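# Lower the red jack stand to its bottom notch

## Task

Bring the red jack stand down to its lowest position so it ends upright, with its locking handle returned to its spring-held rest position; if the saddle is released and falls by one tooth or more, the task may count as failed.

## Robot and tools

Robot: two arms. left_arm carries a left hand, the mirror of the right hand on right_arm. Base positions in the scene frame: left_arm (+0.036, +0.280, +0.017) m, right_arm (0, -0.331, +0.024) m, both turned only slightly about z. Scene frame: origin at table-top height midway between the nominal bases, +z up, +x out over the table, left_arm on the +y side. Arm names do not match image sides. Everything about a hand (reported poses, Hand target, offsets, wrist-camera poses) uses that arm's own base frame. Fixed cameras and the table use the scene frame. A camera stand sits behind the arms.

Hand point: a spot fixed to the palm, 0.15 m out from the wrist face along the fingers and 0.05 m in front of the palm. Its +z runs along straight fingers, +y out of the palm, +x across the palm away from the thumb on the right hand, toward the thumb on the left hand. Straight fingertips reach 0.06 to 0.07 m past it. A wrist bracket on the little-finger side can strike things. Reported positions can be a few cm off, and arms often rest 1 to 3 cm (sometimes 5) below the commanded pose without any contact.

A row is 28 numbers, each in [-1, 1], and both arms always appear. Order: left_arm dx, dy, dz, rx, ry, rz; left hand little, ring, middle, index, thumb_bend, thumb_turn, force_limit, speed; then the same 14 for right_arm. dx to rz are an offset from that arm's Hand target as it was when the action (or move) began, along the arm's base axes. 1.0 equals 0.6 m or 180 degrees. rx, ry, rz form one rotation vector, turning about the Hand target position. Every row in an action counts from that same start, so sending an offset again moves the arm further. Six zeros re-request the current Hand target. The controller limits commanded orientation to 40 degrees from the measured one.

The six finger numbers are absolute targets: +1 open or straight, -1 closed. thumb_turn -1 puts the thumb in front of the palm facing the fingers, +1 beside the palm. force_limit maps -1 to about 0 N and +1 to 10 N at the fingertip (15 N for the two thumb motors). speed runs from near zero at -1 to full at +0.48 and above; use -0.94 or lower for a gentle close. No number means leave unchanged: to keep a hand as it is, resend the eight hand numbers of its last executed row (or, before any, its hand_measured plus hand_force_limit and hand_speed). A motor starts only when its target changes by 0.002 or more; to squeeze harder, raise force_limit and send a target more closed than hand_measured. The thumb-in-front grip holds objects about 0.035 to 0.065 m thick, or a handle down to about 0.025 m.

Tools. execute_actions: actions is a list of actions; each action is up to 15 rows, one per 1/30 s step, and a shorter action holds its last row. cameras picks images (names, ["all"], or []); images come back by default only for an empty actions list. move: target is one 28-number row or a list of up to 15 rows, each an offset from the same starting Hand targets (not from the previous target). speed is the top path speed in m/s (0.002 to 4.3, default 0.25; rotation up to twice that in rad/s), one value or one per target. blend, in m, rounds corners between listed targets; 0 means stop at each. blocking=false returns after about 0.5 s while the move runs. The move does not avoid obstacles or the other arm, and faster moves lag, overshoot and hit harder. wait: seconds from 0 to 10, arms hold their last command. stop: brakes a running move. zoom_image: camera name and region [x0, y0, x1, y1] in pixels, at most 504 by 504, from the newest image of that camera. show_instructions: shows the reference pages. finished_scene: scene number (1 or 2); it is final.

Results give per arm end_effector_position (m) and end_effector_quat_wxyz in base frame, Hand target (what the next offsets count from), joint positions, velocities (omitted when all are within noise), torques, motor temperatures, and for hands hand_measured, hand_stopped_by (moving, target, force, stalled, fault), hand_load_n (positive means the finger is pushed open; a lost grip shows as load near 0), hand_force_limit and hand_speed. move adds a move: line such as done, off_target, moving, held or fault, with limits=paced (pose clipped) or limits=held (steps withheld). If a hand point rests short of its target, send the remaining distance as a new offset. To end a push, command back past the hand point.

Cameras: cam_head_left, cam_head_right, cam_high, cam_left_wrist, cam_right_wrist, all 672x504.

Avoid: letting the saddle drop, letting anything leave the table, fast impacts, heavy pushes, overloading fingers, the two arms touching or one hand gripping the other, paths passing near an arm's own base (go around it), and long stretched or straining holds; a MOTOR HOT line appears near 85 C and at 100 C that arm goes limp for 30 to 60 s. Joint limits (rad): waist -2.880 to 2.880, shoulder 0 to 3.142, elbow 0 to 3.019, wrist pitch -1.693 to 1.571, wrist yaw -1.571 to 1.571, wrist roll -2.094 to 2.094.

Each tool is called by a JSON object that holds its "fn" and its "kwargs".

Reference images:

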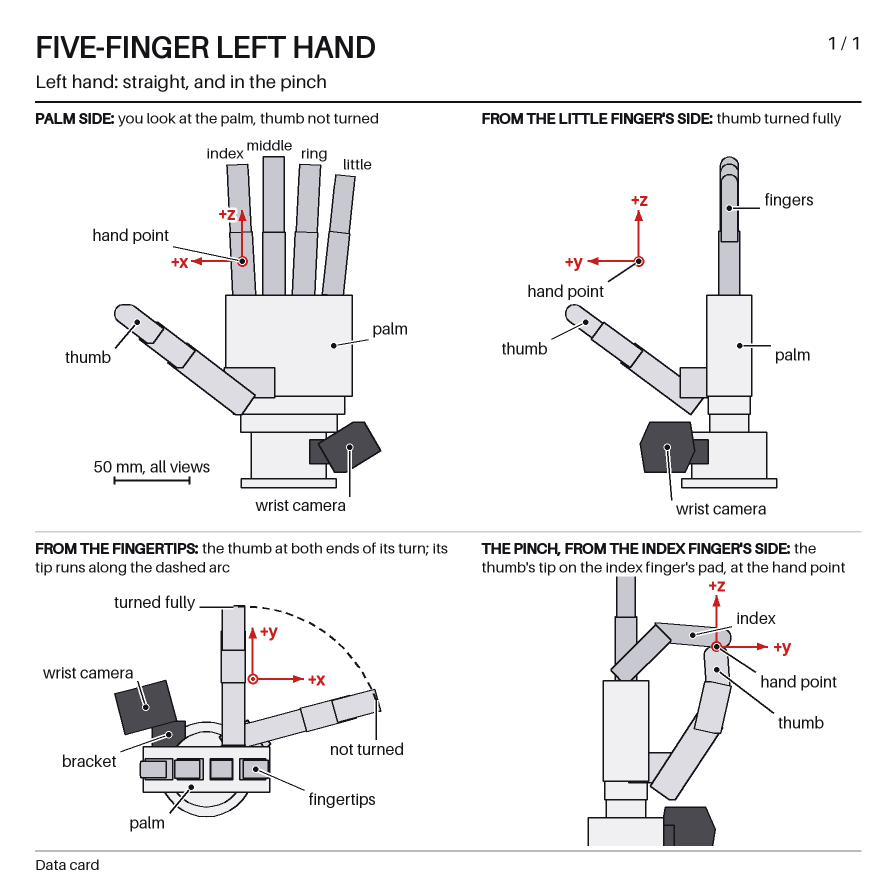

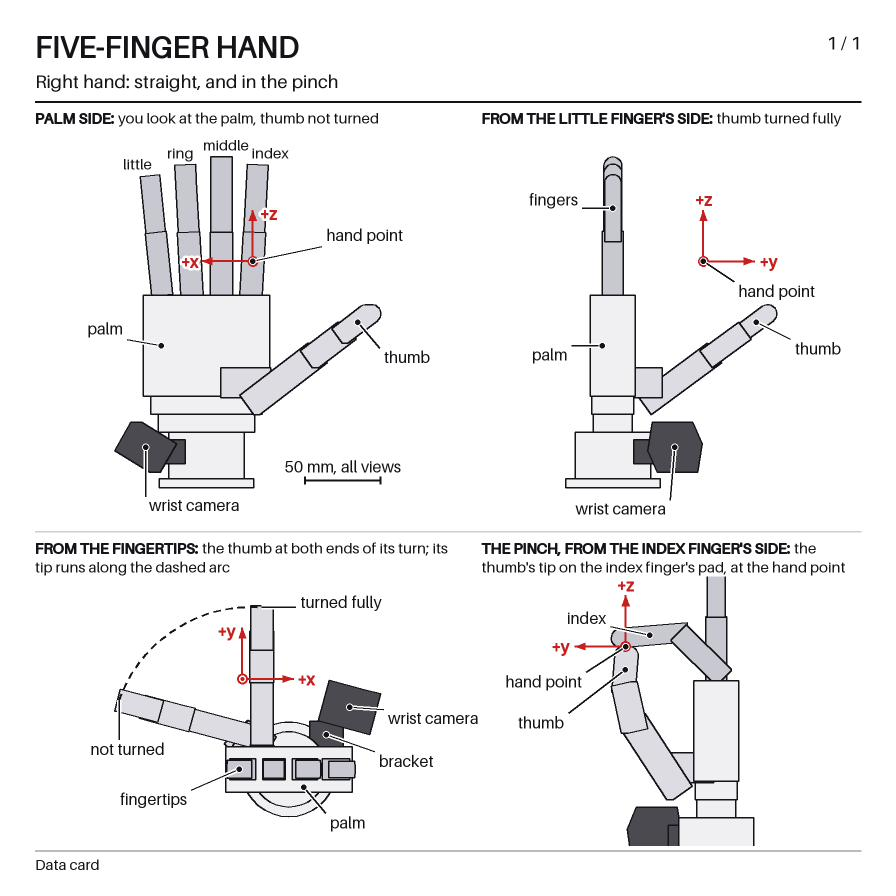

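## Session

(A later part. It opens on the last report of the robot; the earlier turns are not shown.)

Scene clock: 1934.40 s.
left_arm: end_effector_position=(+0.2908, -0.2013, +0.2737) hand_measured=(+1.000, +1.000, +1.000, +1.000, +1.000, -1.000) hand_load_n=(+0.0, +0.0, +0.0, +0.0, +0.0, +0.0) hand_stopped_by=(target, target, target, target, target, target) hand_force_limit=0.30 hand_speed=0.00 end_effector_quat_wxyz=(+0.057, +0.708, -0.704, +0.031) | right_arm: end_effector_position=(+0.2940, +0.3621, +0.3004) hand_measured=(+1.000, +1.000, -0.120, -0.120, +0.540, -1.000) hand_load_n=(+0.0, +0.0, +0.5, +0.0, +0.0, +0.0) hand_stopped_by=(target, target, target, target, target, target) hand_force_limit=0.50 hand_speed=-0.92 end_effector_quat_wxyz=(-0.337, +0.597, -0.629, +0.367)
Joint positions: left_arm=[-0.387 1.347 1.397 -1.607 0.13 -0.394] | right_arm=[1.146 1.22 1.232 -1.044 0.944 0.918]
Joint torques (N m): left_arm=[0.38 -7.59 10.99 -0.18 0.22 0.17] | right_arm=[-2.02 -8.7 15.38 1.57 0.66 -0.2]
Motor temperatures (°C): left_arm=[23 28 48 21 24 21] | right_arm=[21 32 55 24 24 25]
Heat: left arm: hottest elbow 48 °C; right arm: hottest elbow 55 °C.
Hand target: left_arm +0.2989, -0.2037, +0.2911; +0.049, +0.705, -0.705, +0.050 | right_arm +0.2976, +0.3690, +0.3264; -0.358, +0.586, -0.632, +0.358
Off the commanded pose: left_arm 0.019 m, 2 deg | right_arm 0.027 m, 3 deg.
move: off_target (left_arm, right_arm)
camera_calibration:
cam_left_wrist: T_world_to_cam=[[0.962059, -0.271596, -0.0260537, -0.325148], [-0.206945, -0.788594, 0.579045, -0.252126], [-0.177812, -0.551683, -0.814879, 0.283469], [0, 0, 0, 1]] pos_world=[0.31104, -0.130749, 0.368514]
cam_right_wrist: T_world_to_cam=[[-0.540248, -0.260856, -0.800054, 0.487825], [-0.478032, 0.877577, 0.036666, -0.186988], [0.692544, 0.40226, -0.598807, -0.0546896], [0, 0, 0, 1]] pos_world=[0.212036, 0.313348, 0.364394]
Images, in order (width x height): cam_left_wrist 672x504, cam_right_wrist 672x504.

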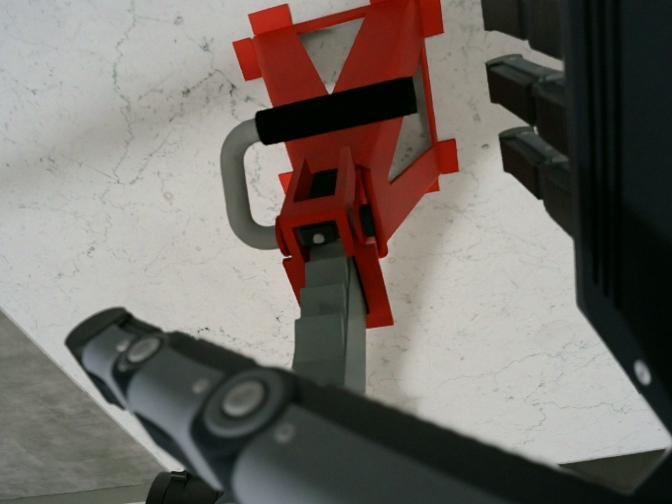

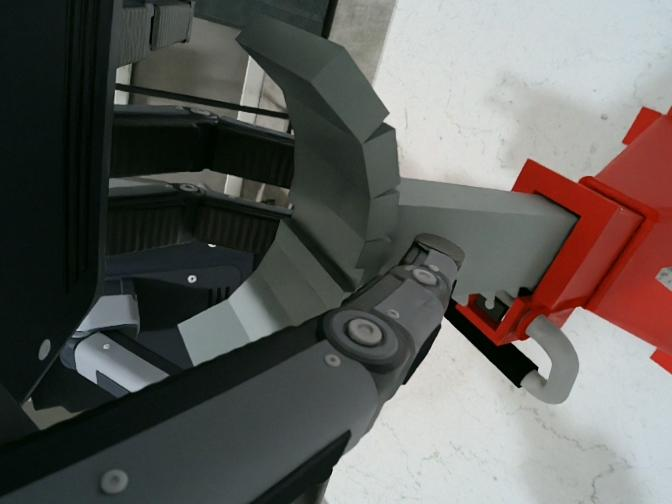

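{"fn": "move", "kwargs": {"target": [0,0.0,0,0,0,0,1,1,1,1,1,-1,0.3,0, 0.005,0.005,0.02,0.005,-0.003,0,1,1,-0.12,-0.12,0.54,-1,0.5,-0.92], "speed": 0.05, "cameras": ["cam_left_wrist"]}}

{"fn": "zoom_image", "kwargs": {"camera": "cam_left_wrist", "region": [220, 150, 420, 350]}}

{"fn": "move", "kwargs": {"target": [0,0.0,0,0,0,0,1,1,1,1,1,-1,0.3,0, 0.005,0.005,0.02,0.005,-0.003,0,1,1,-0.12,-0.12,0.54,-1,0.5,-0.92], "speed": 0.05, "cameras": ["cam_left_wrist"]}}

{"fn": "zoom_image", "kwargs": {"camera": "cam_left_wrist", "region": [220, 150, 420, 350]}}

Scene clock: 1950.80 s.
left_arm: end_effector_position=(+0.2908, -0.2013, +0.2737) hand_measured=(+1.000, +1.000, +1.000, +1.000, +1.000, -1.000) hand_load_n=(+0.0, +0.0, +0.0, +0.0, +0.0, +0.0) hand_stopped_by=(target, target, target, target, target, target) hand_force_limit=0.30 hand_speed=0.00 end_effector_quat_wxyz=(+0.057, +0.708, -0.704, +0.031) | right_arm: end_effector_position=(+0.2941, +0.3622, +0.3019) hand_measured=(+1.000, +1.000, -0.120, -0.120, +0.540, -1.000) hand_load_n=(-0.5, +0.0, +1.0, +0.0, +0.0, +0.0) hand_stopped_by=(target, target, target, target, target, target) hand_force_limit=0.50 hand_speed=-0.92 end_effector_quat_wxyz=(-0.337, +0.599, -0.627, +0.368)
Joint positions: left_arm=[-0.387 1.347 1.397 -1.607 0.13 -0.394] | right_arm=[1.146 1.22 1.235 -1.044 0.944 0.91]
Joint torques (N m): left_arm=[0.44 -7.59 10.99 -0.16 0.22 0.17] | right_arm=[-1.61 -9.17 17.22 1.29 0.74 -0.16]
Motor temperatures (°C): left_arm=[23 28 52 21 24 21] | right_arm=[21 32 57 24 24 25]
Heat: left arm: hottest elbow 52 °C; right arm: hottest elbow 57 °C.
Hand target: left_arm +0.2989, -0.2037, +0.2911; +0.049, +0.705, -0.705, +0.050 | right_arm +0.3005, +0.3720, +0.3383; -0.366, +0.582, -0.633, +0.356
Off the commanded pose: left_arm 0.019 m, 2 deg | right_arm 0.038 m, 4 deg.
move: off_target (left_arm, right_arm)
camera_calibration:
cam_left_wrist: T_world_to_cam=[[0.962059, -0.271596, -0.0260537, -0.325148], [-0.206945, -0.788594, 0.579045, -0.252126], [-0.177812, -0.551683, -0.814879, 0.283469], [0, 0, 0, 1]] pos_world=[0.31104, -0.130749, 0.368514]
Images, in order (width x height): cam_left_wrist 672x504.

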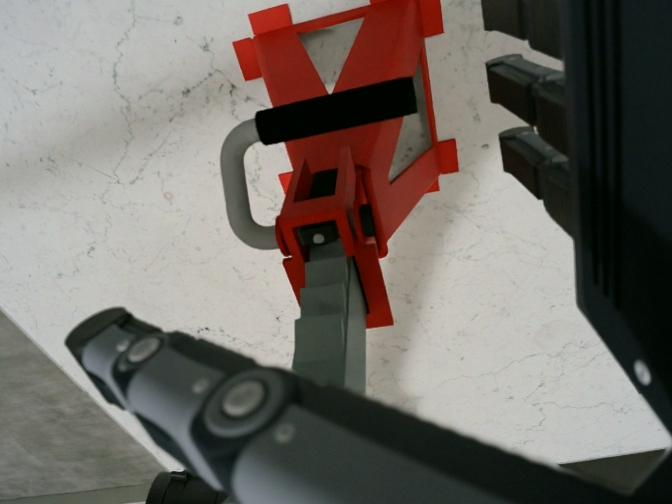

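Scaled by 2.520 from the camera's 672x504 image, which has a finer 960x720 frame.

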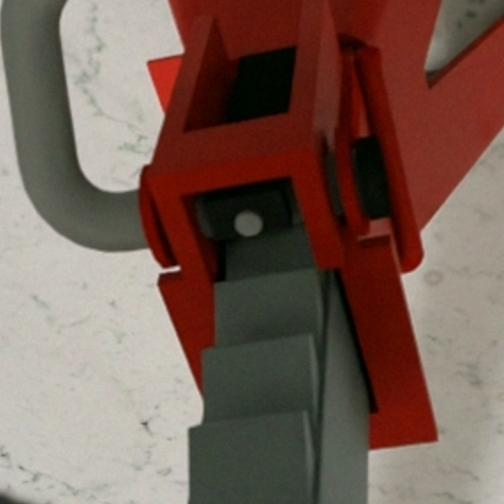

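Scene clock: 1951.53 s.
left_arm: end_effector_position=(+0.2908, -0.2013, +0.2737) hand_measured=(+1.000, +1.000, +1.000, +1.000, +1.000, -1.000) hand_load_n=(+0.0, +0.0, +0.0, +0.0, +0.0, +0.0) hand_stopped_by=(target, target, target, target, target, target) hand_force_limit=0.30 hand_speed=0.00 end_effector_quat_wxyz=(+0.057, +0.708, -0.704, +0.031) | right_arm: end_effector_position=(+0.2952, +0.3625, +0.3046) hand_measured=(+1.000, +1.000, -0.120, -0.120, +0.540, -1.000) hand_load_n=(+0.0, +0.0, +1.5, +1.5, +2.0, +1.0) hand_stopped_by=(target, target, target, target, target, target) hand_force_limit=0.50 hand_speed=-0.92 end_effector_quat_wxyz=(-0.338, +0.599, -0.626, +0.368)
Joint positions: left_arm=[-0.387 1.347 1.397 -1.607 0.13 -0.394] | right_arm=[1.144 1.22 1.241 -1.044 0.942 0.903]
Joint torques (N m): left_arm=[0.38 -7.59 11 -0.17 0.22 0.17] | right_arm=[-1.96 -9.05 18.91 1.37 0.81 -0.18]
Motor temperatures (°C): left_arm=[23 28 52 21 24 21] | right_arm=[21 32 57 24 25 25]
Heat: left arm: hottest elbow 52 °C; right arm: hottest elbow 57 °C.
Hand target: left_arm +0.2989, -0.2037, +0.2911; +0.049, +0.705, -0.705, +0.050 | right_arm +0.3036, +0.3750, +0.3503; -0.374, +0.577, -0.634, +0.354
Off the commanded pose: left_arm 0.019 m, 2 deg | right_arm 0.048 m, 5 deg.
move: off_target (left_arm, right_arm)
camera_calibration:
cam_left_wrist: T_world_to_cam=[[0.962059, -0.271596, -0.0260537, -0.325148], [-0.206945, -0.788594, 0.579045, -0.252126], [-0.177812, -0.551683, -0.814879, 0.283469], [0, 0, 0, 1]] pos_world=[0.31104, -0.130749, 0.368514]
Images, in order (width x height): cam_left_wrist 672x504.

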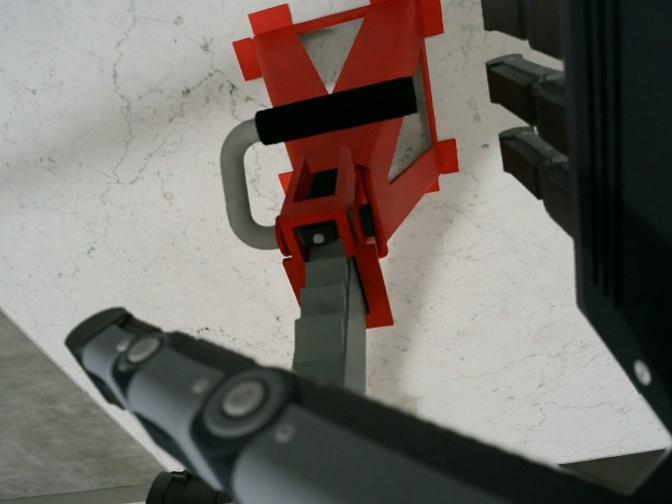

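Scaled by 2.520 from the camera's 672x504 image, which has a finer 960x720 frame.

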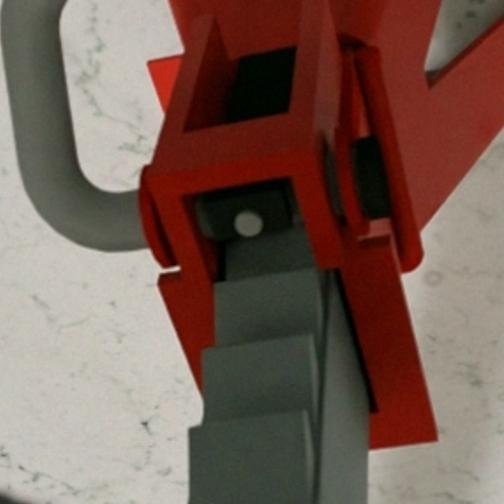

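{"fn": "move", "kwargs": {"target": [0,0.0,0,0,0,0,1,1,1,1,1,-1,0.3,0, 0.005,0.005,0.02,0.005,-0.003,0,1,1,-0.12,-0.12,0.54,-1,0.5,-0.92], "speed": 0.05, "cameras": ["cam_left_wrist"]}}

{"fn": "zoom_image", "kwargs": {"camera": "cam_left_wrist", "region": [220, 150, 420, 350]}}

{"fn": "move", "kwargs": {"target": [0,0.0,0,0,0,0,1,1,1,1,1,-1,0.3,0, 0.005,0.005,0.02,0.005,-0.003,0,1,1,-0.12,-0.12,0.54,-1,0.5,-0.92], "speed": 0.05, "cameras": ["cam_left_wrist","cam_right_wrist"]}}

{"fn": "zoom_image", "kwargs": {"camera": "cam_left_wrist", "region": [220, 150, 420, 350]}}

Scene clock: 1961.10 s.
left_arm: end_effector_position=(+0.2908, -0.2013, +0.2737) hand_measured=(+1.000, +1.000, +1.000, +1.000, +1.000, -1.000) hand_load_n=(+0.0, +0.0, +0.0, +0.0, +0.0, +0.0) hand_stopped_by=(target, target, target, target, target, target) hand_force_limit=0.30 hand_speed=0.00 end_effector_quat_wxyz=(+0.057, +0.708, -0.704, +0.031) | right_arm: end_effector_position=(+0.2952, +0.3627, +0.3054) hand_measured=(+1.000, +1.000, -0.120, -0.120, +0.540, -1.000) hand_load_n=(+0.0, +0.0, +2.0, +2.0, +4.0, +1.5) hand_stopped_by=(target, target, target, target, target, target) hand_force_limit=0.50 hand_speed=-0.92 end_effector_quat_wxyz=(-0.336, +0.602, -0.624, +0.367)
Joint positions: left_arm=[-0.387 1.347 1.397 -1.607 0.13 -0.394] | right_arm=[1.142 1.22 1.245 -1.044 0.936 0.893]
Joint torques (N m): left_arm=[0.44 -7.53 10.99 -0.18 0.22 0.17] | right_arm=[-1.38 -9.99 20.38 1.51 1.03 -0.13]
Motor temperatures (°C): left_arm=[23 28 54 21 24 21] | right_arm=[21 32 62 24 25 25]
Heat: left arm: hottest elbow 54 °C; right arm: hottest elbow 62 °C.
Hand target: left_arm +0.2989, -0.2037, +0.2911; +0.049, +0.705, -0.705, +0.050 | right_arm +0.3065, +0.3780, +0.3624; -0.381, +0.573, -0.635, +0.351
Off the commanded pose: left_arm 0.019 m, 2 deg | right_arm 0.060 m, 7 deg.
move: off_target (left_arm, right_arm)
camera_calibration:
cam_left_wrist: T_world_to_cam=[[0.962059, -0.271596, -0.0260537, -0.325148], [-0.206945, -0.788594, 0.579045, -0.252126], [-0.177812, -0.551683, -0.814879, 0.283469], [0, 0, 0, 1]] pos_world=[0.31104, -0.130749, 0.368514]
Images, in order (width x height): cam_left_wrist 672x504.

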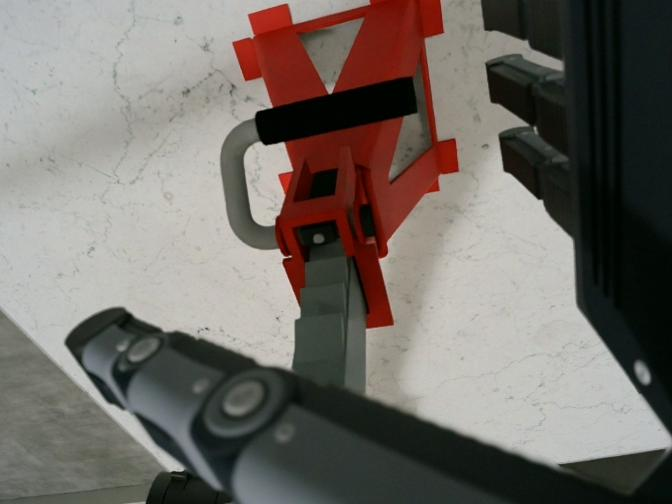

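Scaled by 2.520 from the camera's 672x504 image, which has a finer 960x720 frame.

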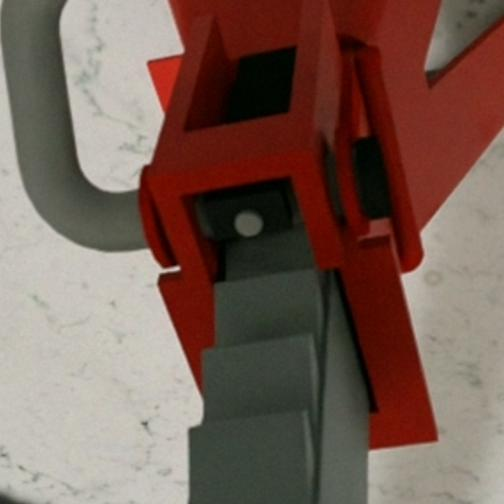

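Scene clock: 1961.90 s.
left_arm: end_effector_position=(+0.2908, -0.2013, +0.2737) hand_measured=(+1.000, +1.000, +1.000, +1.000, +1.000, -1.000) hand_load_n=(+0.0, +0.0, +0.0, +0.0, +0.0, +0.0) hand_stopped_by=(target, target, target, target, target, target) hand_force_limit=0.30 hand_speed=0.00 end_effector_quat_wxyz=(+0.057, +0.708, -0.704, +0.031) | right_arm: end_effector_position=(+0.2953, +0.3628, +0.3061) hand_measured=(+1.000, +1.000, -0.120, -0.120, +0.542, -1.000) hand_load_n=(+0.0, +0.0, +2.5, +3.0, +6.5, +2.0) hand_stopped_by=(target, target, target, target, target, target) hand_force_limit=0.50 hand_speed=-0.92 end_effector_quat_wxyz=(-0.335, +0.606, -0.622, +0.366)
Joint positions: left_arm=[-0.387 1.347 1.397 -1.607 0.13 -0.394] | right_arm=[1.14 1.22 1.248 -1.044 0.931 0.883]
Joint torques (N m): left_arm=[0.38 -7.59 10.99 -0.16 0.22 0.17] | right_arm=[-2.73 -9.93 22.05 1.46 1.25 -0.1]
Motor temperatures (°C): left_arm=[23 28 54 21 24 21] | right_arm=[21 32 63 24 25 25]
Heat: left arm: hottest elbow 54 °C; right arm: hottest elbow 63 °C.
Hand target: left_arm +0.2989, -0.2037, +0.2911; +0.049, +0.705, -0.705, +0.050 | right_arm +0.3095, +0.3810, +0.3743; -0.388, +0.568, -0.636, +0.349
Off the commanded pose: left_arm 0.019 m, 2 deg | right_arm 0.072 m, 8 deg.
move: off_target (left_arm, right_arm)
camera_calibration:
cam_left_wrist: T_world_to_cam=[[0.962059, -0.271596, -0.0260537, -0.325148], [-0.206945, -0.788594, 0.579045, -0.252126], [-0.177812, -0.551683, -0.814879, 0.283469], [0, 0, 0, 1]] pos_world=[0.31104, -0.130749, 0.368514]
cam_right_wrist: T_world_to_cam=[[-0.53948, -0.279965, -0.794091, 0.49818], [-0.494109, 0.868905, 0.0293399, -0.177096], [0.681776, 0.408196, -0.60709, -0.0487895], [0, 0, 0, 1]] pos_world=[0.214517, 0.313268, 0.371177]
Images, in order (width x height): cam_left_wrist 672x504, cam_right_wrist 672x504.

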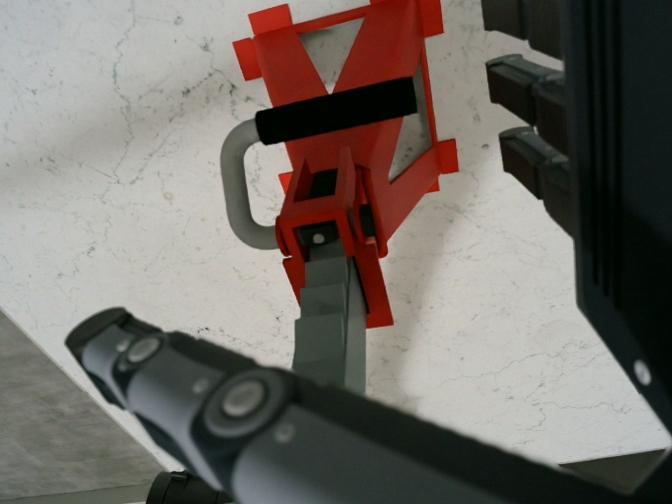

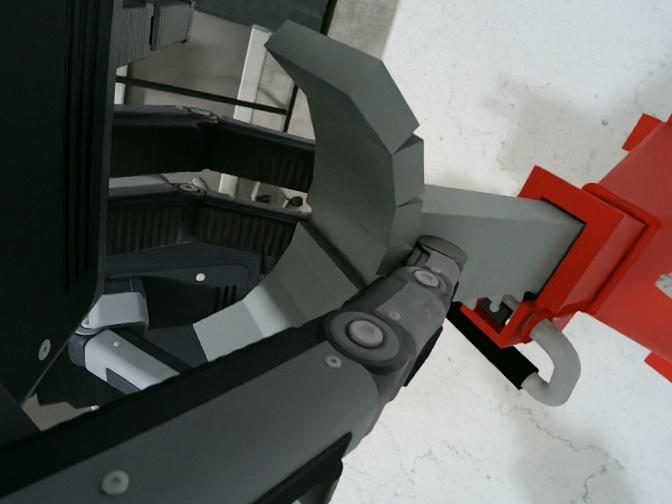

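Scaled by 2.520 from the camera's 672x504 image, which has a finer 960x720 frame.

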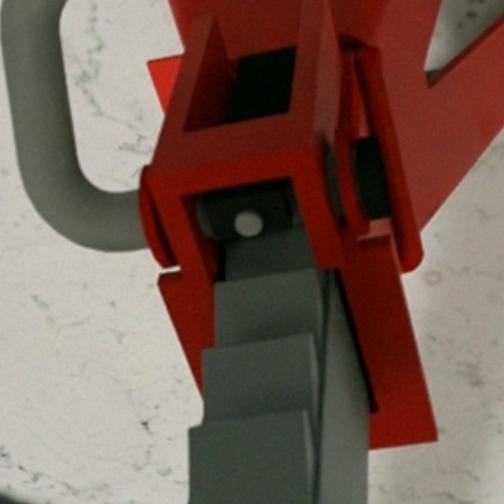

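{"fn": "move", "kwargs": {"target": [0,0.0,0,0,0,0,1,1,1,1,1,-1,0.3,0, 0.0,0.0,0.02,0.005,-0.003,0,1,1,-0.12,-0.12,0.54,-1,0.5,-0.92], "speed": 0.05, "cameras": ["cam_left_wrist"]}}

{"fn": "zoom_image", "kwargs": {"camera": "cam_left_wrist", "region": [220, 150, 420, 350]}}

{"fn": "move", "kwargs": {"target": [0,0.0,0,0,0,0,1,1,1,1,1,-1,0.3,0, 0.0,0.0,0.02,0.005,-0.003,0,1,1,-0.12,-0.12,0.54,-1,0.5,-0.92], "speed": 0.05, "cameras": ["cam_left_wrist","cam_high"]}}

{"fn": "zoom_image", "kwargs": {"camera": "cam_left_wrist", "region": [220, 150, 420, 350]}}

Scene clock: 1977.37 s.
left_arm: end_effector_position=(+0.2908, -0.2013, +0.2737) hand_measured=(+1.000, +1.000, +1.000, +1.000, +1.000, -1.000) hand_load_n=(+0.0, +0.0, +0.0, +0.0, +0.0, +0.0) hand_stopped_by=(target, target, target, target, target, target) hand_force_limit=0.30 hand_speed=0.00 end_effector_quat_wxyz=(+0.057, +0.708, -0.704, +0.031) | right_arm: end_effector_position=(+0.2952, +0.3628, +0.3069) hand_measured=(+1.000, +1.000, -0.120, -0.120, +0.542, -1.000) hand_load_n=(+0.0, +0.0, +4.0, +4.5, +7.0, +2.5) hand_stopped_by=(target, target, target, target, target, target) hand_force_limit=0.50 hand_speed=-0.92 end_effector_quat_wxyz=(-0.335, +0.606, -0.623, +0.364)
Joint positions: left_arm=[-0.387 1.347 1.397 -1.607 0.13 -0.394] | right_arm=[1.139 1.22 1.251 -1.047 0.927 0.883]
Joint torques (N m): left_arm=[0.38 -7.53 10.99 -0.17 0.22 0.17] | right_arm=[-2.02 -10.17 23.13 1.1 1.5 -0.14]
Motor temperatures (°C): left_arm=[23 28 56 21 24 21] | right_arm=[21 32 67 24 26 25]
Heat: left arm: hottest elbow 56 °C; right arm: hottest elbow 67 °C.
Hand target: left_arm +0.2989, -0.2037, +0.2911; +0.049, +0.705, -0.705, +0.050 | right_arm +0.3096, +0.3810, +0.3865; -0.396, +0.563, -0.637, +0.347
Off the commanded pose: left_arm 0.019 m, 2 deg | right_arm 0.083 m, 9 deg.
move: off_target (left_arm, right_arm)
camera_calibration:
cam_left_wrist: T_world_to_cam=[[0.962059, -0.271596, -0.0260537, -0.325148], [-0.206945, -0.788594, 0.579045, -0.252126], [-0.177812, -0.551683, -0.814879, 0.283469], [0, 0, 0, 1]] pos_world=[0.31104, -0.130749, 0.368514]
Images, in order (width x height): cam_left_wrist 672x504.

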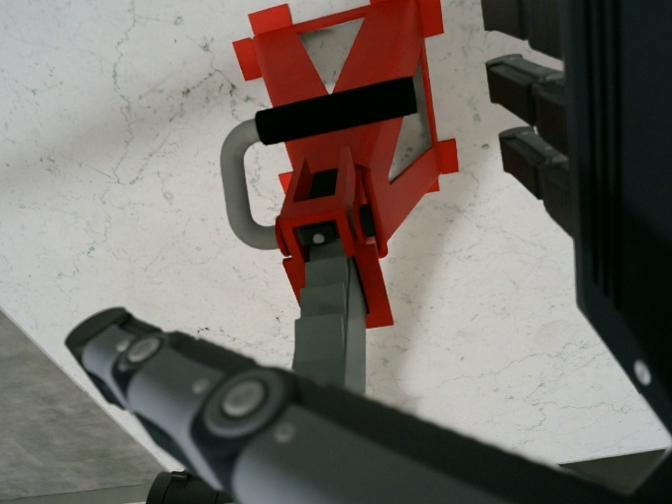

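Scaled by 2.520 from the camera's 672x504 image, which has a finer 960x720 frame.

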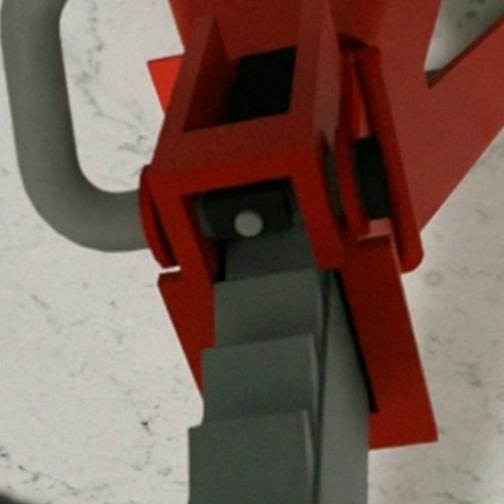

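Scene clock: 1978.13 s.
left_arm: end_effector_position=(+0.2908, -0.2013, +0.2737) hand_measured=(+1.000, +1.000, +1.000, +1.000, +1.000, -1.000) hand_load_n=(+0.0, +0.0, +0.0, +0.5, +0.0, +0.0) hand_stopped_by=(target, target, target, target, target, target) hand_force_limit=0.30 hand_speed=0.00 end_effector_quat_wxyz=(+0.057, +0.708, -0.704, +0.031) | right_arm: end_effector_position=(+0.2950, +0.3626, +0.3075) hand_measured=(+1.000, +1.000, -0.120, -0.120, +0.542, -1.000) hand_load_n=(+0.0, +0.0, +5.0, +6.5, +7.5, +2.5) hand_stopped_by=(target, target, target, target, target, target) hand_force_limit=0.50 hand_speed=-0.92 end_effector_quat_wxyz=(-0.334, +0.607, -0.623, +0.364)
Joint positions: left_arm=[-0.387 1.347 1.397 -1.607 0.13 -0.394] | right_arm=[1.138 1.22 1.254 -1.052 0.925 0.883]
Joint torques (N m): left_arm=[0.38 -7.53 10.99 -0.17 0.22 0.17] | right_arm=[-1.85 -10.75 24.43 1.4 1.7 -0.12]
Motor temperatures (°C): left_arm=[23 28 56 21 24 21] | right_arm=[21 32 68 24 26 25]
Heat: left arm: hottest elbow 56 °C; right arm: hottest elbow 68 °C.
Hand target: left_arm +0.2989, -0.2037, +0.2911; +0.049, +0.705, -0.705, +0.050 | right_arm +0.3095, +0.3809, +0.3985; -0.403, +0.558, -0.638, +0.344
Off the commanded pose: left_arm 0.019 m, 2 deg | right_arm 0.094 m, 10 deg.
move: off_target (left_arm, right_arm)
camera_calibration:
cam_left_wrist: T_world_to_cam=[[0.962059, -0.271596, -0.0260537, -0.325148], [-0.206945, -0.788594, 0.579045, -0.252126], [-0.177812, -0.551683, -0.814879, 0.283469], [0, 0, 0, 1]] pos_world=[0.31104, -0.130749, 0.368514]
Images, in order (width x height): cam_high 672x504, cam_left_wrist 672x504.

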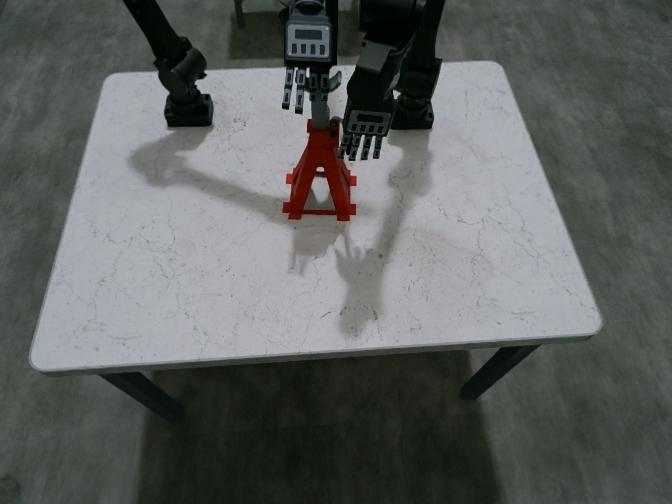

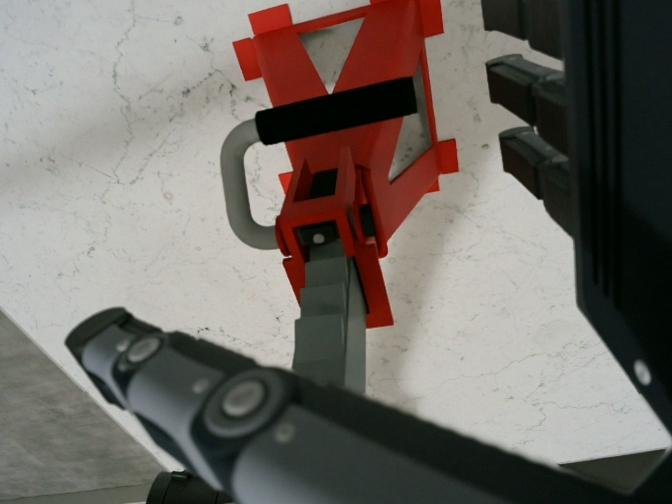

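Scaled by 2.520 from the camera's 672x504 image, which has a finer 960x720 frame.

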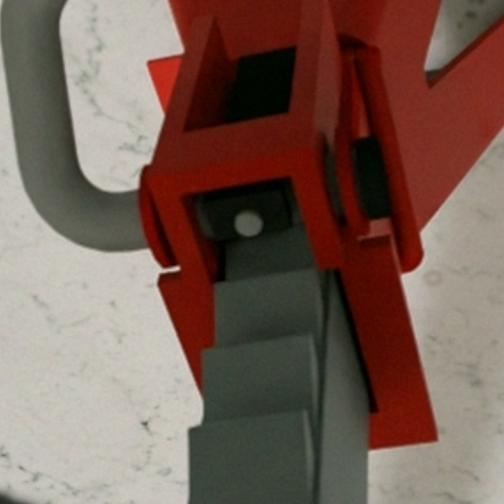

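{"fn": "move", "kwargs": {"target": [0,0.0,0,0,0,0,1,1,1,1,1,-1,0.3,0, 0.0,0.0,0.02,0.003,-0.002,0,1,1,-0.12,-0.12,0.54,-1,0.5,-0.92], "speed": 0.05, "cameras": ["cam_left_wrist","cam_right_wrist"]}}

{"fn": "zoom_image", "kwargs": {"camera": "cam_left_wrist", "region": [220, 150, 420, 350]}}

{"fn": "zoom_image", "kwargs": {"camera": "cam_right_wrist", "region": [200, 20, 620, 420]}}

Scene clock: 1990.93 s.
left_arm: end_effector_position=(+0.2908, -0.2013, +0.2737) hand_measured=(+1.000, +1.000, +1.000, +1.000, +1.000, -1.000) hand_load_n=(+0.0, +0.0, +0.0, +0.0, +0.0, +0.0) hand_stopped_by=(target, target, target, target, target, target) hand_force_limit=0.30 hand_speed=0.00 end_effector_quat_wxyz=(+0.057, +0.708, -0.704, +0.031) | right_arm: end_effector_position=(+0.2949, +0.3625, +0.3099) hand_measured=(+1.000, +1.000, -0.120, -0.120, +0.542, -1.000) hand_load_n=(+0.0, +0.0, +6.0, +7.5, +9.5, +2.5) hand_stopped_by=(target, target, target, target, target, target) hand_force_limit=0.50 hand_speed=-0.92 end_effector_quat_wxyz=(-0.331, +0.609, -0.622, +0.364)
Joint positions: left_arm=[-0.387 1.347 1.397 -1.607 0.13 -0.394] | right_arm=[1.137 1.223 1.266 -1.067 0.922 0.883]
Joint torques (N m): left_arm=[0.38 -7.53 10.99 -0.17 0.22 0.17] | right_arm=[-2.37 -12.57 24.9 1.5 1.83 -0.1]
Motor temperatures (°C): left_arm=[23 28 57 21 23 21] | right_arm=[21 33 72 24 27 25]
Heat: left arm: hottest elbow 57 °C; right arm: hottest elbow 72 °C.
Hand target: left_arm +0.2989, -0.2037, +0.2911; +0.049, +0.705, -0.705, +0.050 | right_arm +0.3095, +0.3810, +0.4104; -0.408, +0.556, -0.638, +0.343
Off the commanded pose: left_arm 0.019 m, 2 deg | right_arm 0.103 m, 11 deg.
move: off_target (left_arm, right_arm)
camera_calibration:
cam_left_wrist: T_world_to_cam=[[0.962059, -0.271596, -0.0260537, -0.325148], [-0.206945, -0.788594, 0.579045, -0.252126], [-0.177812, -0.551683, -0.814879, 0.283469], [0, 0, 0, 1]] pos_world=[0.31104, -0.130749, 0.368514]
cam_right_wrist: T_world_to_cam=[[-0.547039, -0.284788, -0.787175, 0.502777], [-0.495258, 0.868226, 0.0300635, -0.17677], [0.674883, 0.4063, -0.615997, -0.04063], [0, 0, 0, 1]] pos_world=[0.214913, 0.313169, 0.37606]
Images, in order (width x height): cam_left_wrist 672x504, cam_right_wrist 672x504.

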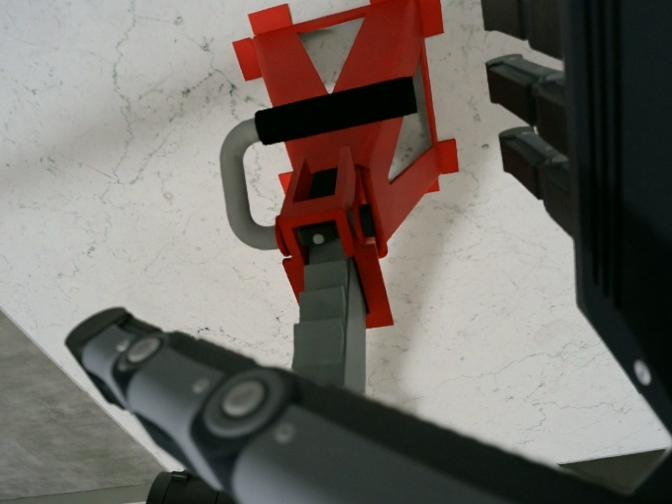

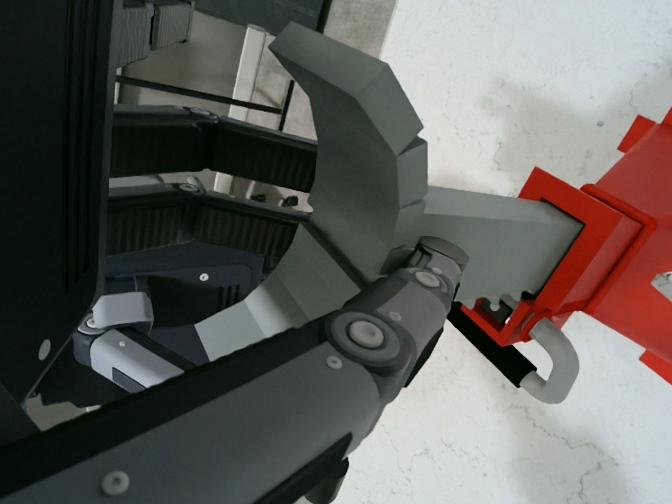

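Scaled by 2.520 from the camera's 672x504 image, which has a finer 960x720 frame.

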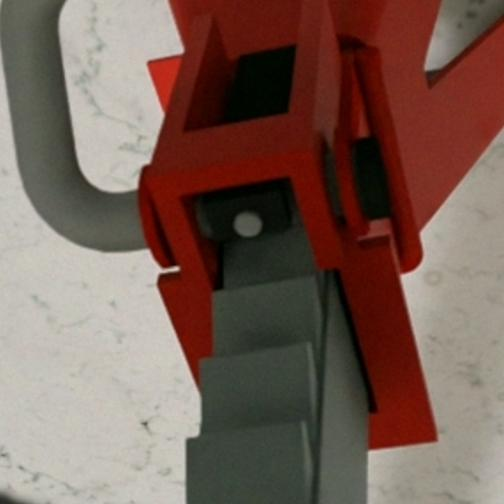

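Scaled by 1.200 from the camera's 672x504 image, which has a finer 960x720 frame.

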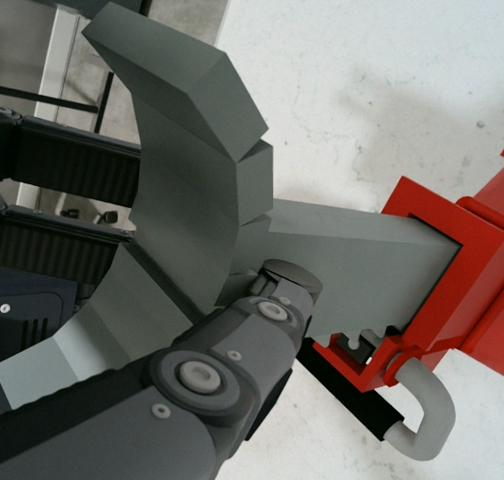

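{"fn": "move", "kwargs": {"target": [[0,-0.01,-0.2,0,0,0,1,1,1,1,1,-1,0.3,0, 0,0,-0.04,0,0,0,1,1,-0.12,-0.12,0.54,-1,0.5,-0.92],[0,-0.01,-0.2,0,0,0,1,1,-0.05,-0.05,1,-1,0.3,0.3, 0,0,-0.04,0,0,0,1,1,-0.12,-0.12,0.54,-1,0.5,-0.92],[0.0,-0.01,-0.13,0,0,0,1,1,-0.05,-0.05,1,-1,0.3,0.3, 0,0,-0.04,0,0,0,1,1,-0.12,-0.12,0.54,-1,0.5,-0.92]], "speed": [0.2,0.1,0.08], "cameras": ["cam_left_wrist","cam_right_wrist"]}}

Scene clock: 2009.90 s.
left_arm: end_effector_position=(+0.2886, -0.1992, +0.1936) hand_measured=(+1.000, +1.000, -0.050, -0.050, +1.000, -1.000) hand_load_n=(+0.0, +0.0, +0.5, +1.0, +0.0, +0.0) hand_stopped_by=(target, target, target, target, target, target) hand_force_limit=0.30 hand_speed=0.30 end_effector_quat_wxyz=(+0.055, +0.708, -0.704, +0.030) | right_arm: end_effector_position=(+0.2953, +0.3629, +0.3103) hand_measured=(+1.000, +1.000, -0.120, -0.120, +0.542, -1.000) hand_load_n=(+0.0, +0.0, +5.0, +6.0, +11.0, +3.0) hand_stopped_by=(target, target, target, target, target, target) hand_force_limit=0.50 hand_speed=-0.92 end_effector_quat_wxyz=(-0.331, +0.610, -0.621, +0.364)
Joint positions: left_arm=[-0.387 1.351 1.192 -1.398 0.124 -0.394] | right_arm=[1.137 1.223 1.266 -1.062 0.922 0.875]
Joint torques (N m): left_arm=[-0.62 -7.41 11.28 -0.27 0.48 0.02] | right_arm=[-1.73 -12.51 20.04 3.18 1.87 0]
Motor temperatures (°C): left_arm=[23 28 57 21 23 21] | right_arm=[21 32 79 24 30 25]
Heat: left arm: hottest elbow 57 °C; right arm: hottest elbow 79 °C.
Hand target: left_arm +0.2990, -0.2097, +0.2130; +0.048, +0.705, -0.705, +0.049 | right_arm +0.3095, +0.3810, +0.3864; -0.408, +0.556, -0.638, +0.343
Off the commanded pose: left_arm 0.024 m, 2 deg | right_arm 0.079 m, 11 deg.
move: off_target (left_arm, right_arm)
camera_calibration:
cam_left_wrist: T_world_to_cam=[[0.962142, -0.271333, -0.0257192, -0.324595], [-0.207935, -0.791774, 0.574332, -0.204061], [-0.176199, -0.547241, -0.818218, 0.219961], [0, 0, 0, 1]] pos_world=[0.308632, -0.129272, 0.288827]
cam_right_wrist: T_world_to_cam=[[-0.544626, -0.288701, -0.787423, 0.504143], [-0.49858, 0.866417, 0.0271816, -0.174343], [0.674389, 0.407397, -0.615814, -0.0411697], [0, 0, 0, 1]] pos_world=[0.215409, 0.313373, 0.376359]
Images, in order (width x height): cam_left_wrist 672x504, cam_right_wrist 672x504.

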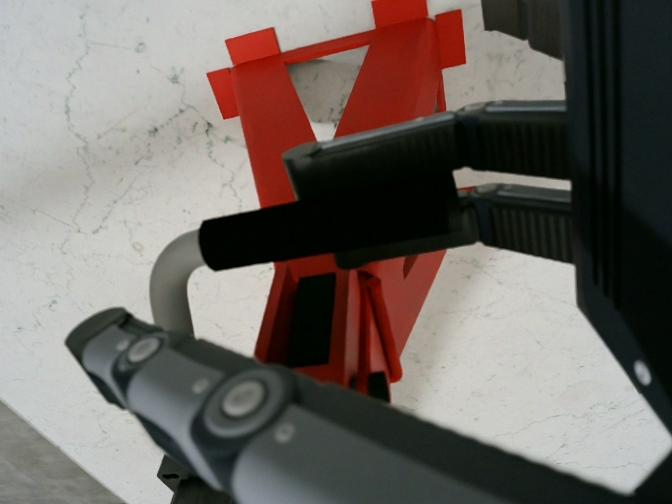

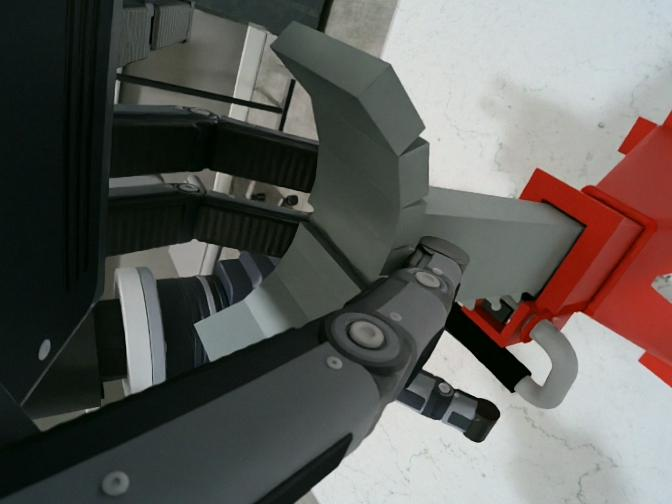

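{"fn": "move", "kwargs": {"target": [0,0,0.05,0,0,0,1,1,-0.05,-0.05,1,-1,0.3,0.3, 0,0,0,0,0,0,1,1,-0.12,-0.12,0.54,-1,0.5,-0.92], "speed": 0.08, "cameras": ["cam_left_wrist","cam_right_wrist"]}}

Scene clock: 2017.60 s.
left_arm: end_effector_position=(+0.2890, -0.1994, +0.2200) hand_measured=(+1.000, +1.000, -0.050, -0.050, +1.000, -1.000) hand_load_n=(+0.0, +0.0, +2.0, +0.0, +0.0, +0.0) hand_stopped_by=(target, target, target, target, target, target) hand_force_limit=0.30 hand_speed=0.30 end_effector_quat_wxyz=(+0.056, +0.708, -0.703, +0.025) | right_arm: end_effector_position=(+0.2953, +0.3629, +0.3103) hand_measured=(+1.000, +1.000, -0.120, -0.120, +0.542, -1.000) hand_load_n=(+0.0, +0.0, +5.0, +6.0, +11.0, +3.0) hand_stopped_by=(target, target, target, target, target, target) hand_force_limit=0.50 hand_speed=-0.92 end_effector_quat_wxyz=(-0.331, +0.610, -0.621, +0.364)
Joint positions: left_arm=[-0.387 1.351 1.261 -1.478 0.124 -0.394] | right_arm=[1.137 1.223 1.266 -1.062 0.922 0.875]
Joint torques (N m): left_arm=[-0.62 -7.88 11.67 -0.27 0.5 0.03] | right_arm=[-1.44 -12.34 19.84 2.76 1.85 -0.04]
Motor temperatures (°C): left_arm=[23 28 56 21 24 21] | right_arm=[21 32 80 24 30 25]
Heat: left arm: hottest elbow 56 °C; right arm: hottest elbow 80 °C.
Hand target: left_arm +0.2989, -0.2096, +0.2430; +0.049, +0.705, -0.705, +0.049 | right_arm +0.3095, +0.3810, +0.3864; -0.408, +0.556, -0.638, +0.343
Off the commanded pose: left_arm 0.027 m, 3 deg | right_arm 0.079 m, 11 deg.
move: off_target (left_arm, right_arm)
camera_calibration:
cam_left_wrist: T_world_to_cam=[[0.961837, -0.271207, -0.0362787, -0.321997], [-0.202346, -0.794257, 0.572897, -0.221046], [-0.184188, -0.543693, -0.818824, 0.244817], [0, 0, 0, 1]] pos_world=[0.310073, -0.12979, 0.315417]
cam_right_wrist: T_world_to_cam=[[-0.544626, -0.288701, -0.787423, 0.504143], [-0.49858, 0.866417, 0.0271816, -0.174343], [0.674389, 0.407397, -0.615814, -0.0411697], [0, 0, 0, 1]] pos_world=[0.215409, 0.313373, 0.376359]
Images, in order (width x height): cam_left_wrist 672x504, cam_right_wrist 672x504.

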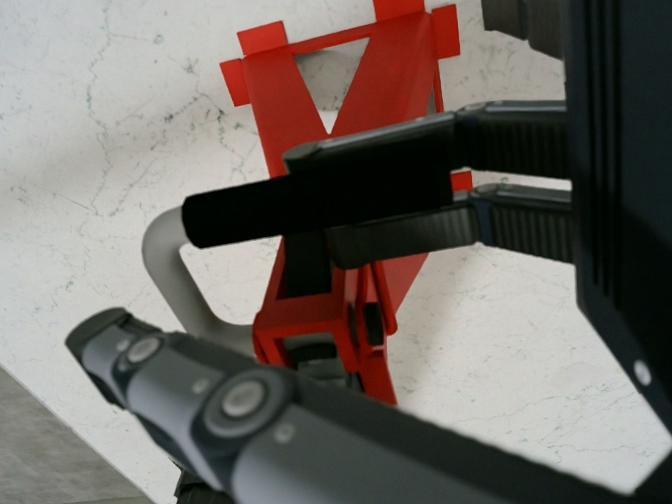

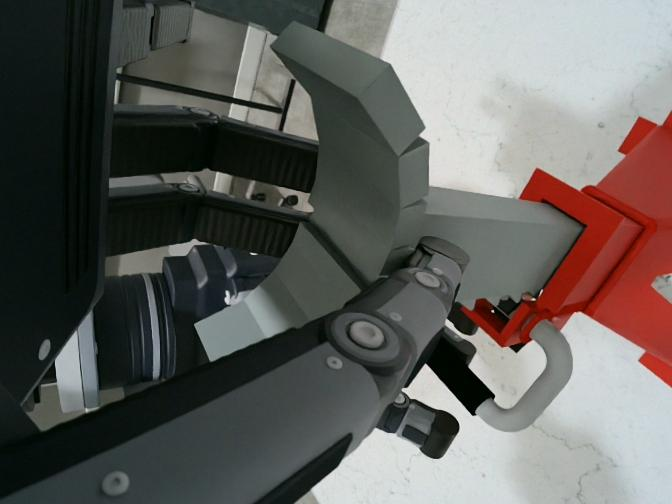

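{"fn": "move", "kwargs": {"target": [[0,0.03,0.01,0,0,0,1,1,-0.05,-0.05,1,-1,0.3,0.3, 0,0,0,0,0,0,1,1,-0.12,-0.12,0.54,-1,0.5,-0.92],[0,0.03,0.01,0,0,0,1,1,-0.05,-0.05,1,-1,0.3,0.3, 0,0,-0.06,0,0,0,1,1,-0.12,-0.12,0.54,-1,0.5,-0.92]], "speed": 0.06, "cameras": ["cam_left_wrist","cam_right_wrist","cam_high"]}}

Scene clock: 2047.50 s.
left_arm: end_effector_position=(+0.2891, -0.1931, +0.2203) hand_measured=(+1.000, +1.000, -0.050, -0.050, +1.000, -1.000) hand_load_n=(+0.0, +0.0, +3.0, +0.0, +0.0, +0.0) hand_stopped_by=(target, target, target, target, target, target) hand_force_limit=0.30 hand_speed=0.30 end_effector_quat_wxyz=(+0.058, +0.708, -0.704, +0.022) | right_arm: end_effector_position=(+0.2969, +0.3664, +0.2881) hand_measured=(+1.000, +1.000, -0.120, -0.120, +0.542, -1.000) hand_load_n=(+0.0, +0.0, +5.5, +5.0, +11.5, -2.0) hand_stopped_by=(target, target, target, target, target, target) hand_force_limit=0.50 hand_speed=-0.92 end_effector_quat_wxyz=(-0.337, +0.609, -0.619, +0.363)
Joint positions: left_arm=[-0.372 1.351 1.261 -1.487 0.123 -0.377] | right_arm=[1.137 1.223 1.203 -0.978 0.921 0.863]
Joint torques (N m): left_arm=[1.44 -9.05 11.59 -0.77 0.53 0.29] | right_arm=[-1.96 -13.39 16.87 3.17 1.88 0.11]
Motor temperatures (°C): left_arm=[23 28 59 21 24 21] | right_arm=[21 33 83 25 32 25]
Heat: left arm: hottest elbow 59 °C; right arm: hottest elbow 83 °C.
Hand target: left_arm +0.2989, -0.1916, +0.2490; +0.048, +0.705, -0.705, +0.049 | right_arm +0.3095, +0.3810, +0.3503; -0.408, +0.556, -0.638, +0.343
Off the commanded pose: left_arm 0.030 m, 3 deg | right_arm 0.065 m, 11 deg.
move: off_target (left_arm, right_arm)
camera_calibration:
cam_left_wrist: T_world_to_cam=[[0.961077, -0.272805, -0.0436771, -0.318789], [-0.199876, -0.795693, 0.571771, -0.216884], [-0.190736, -0.540786, -0.81925, 0.250993], [0, 0, 0, 1]] pos_world=[0.310904, -0.123807, 0.31571]
cam_right_wrist: T_world_to_cam=[[-0.536874, -0.285891, -0.793746, 0.487062], [-0.504564, 0.862835, 0.0305017, -0.173799], [0.676152, 0.416872, -0.607484, -0.0637525], [0, 0, 0, 1]] pos_world=[0.216905, 0.315783, 0.353176]
Images, in order (width x height): cam_high 672x504, cam_left_wrist 672x504, cam_right_wrist 672x504.

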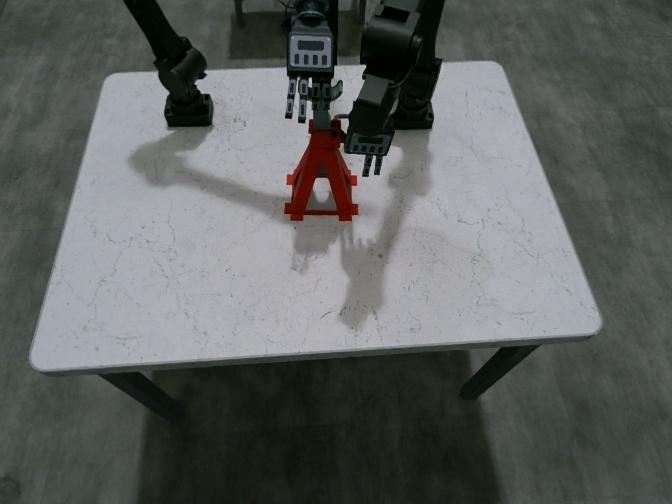

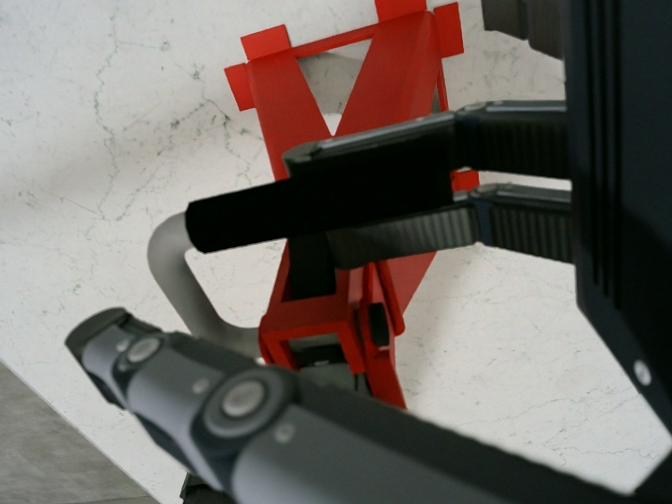

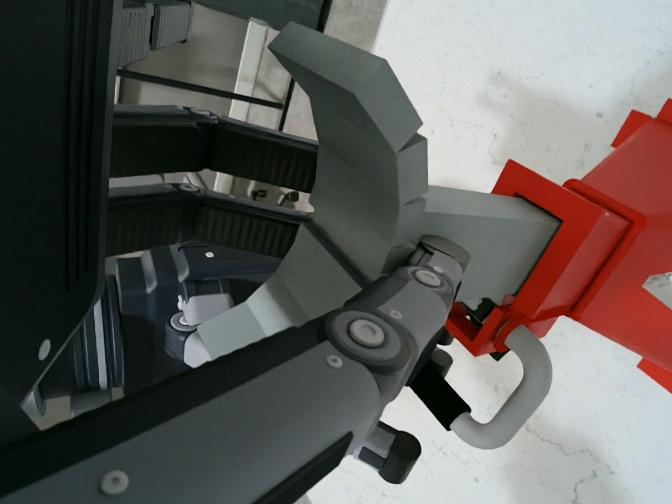

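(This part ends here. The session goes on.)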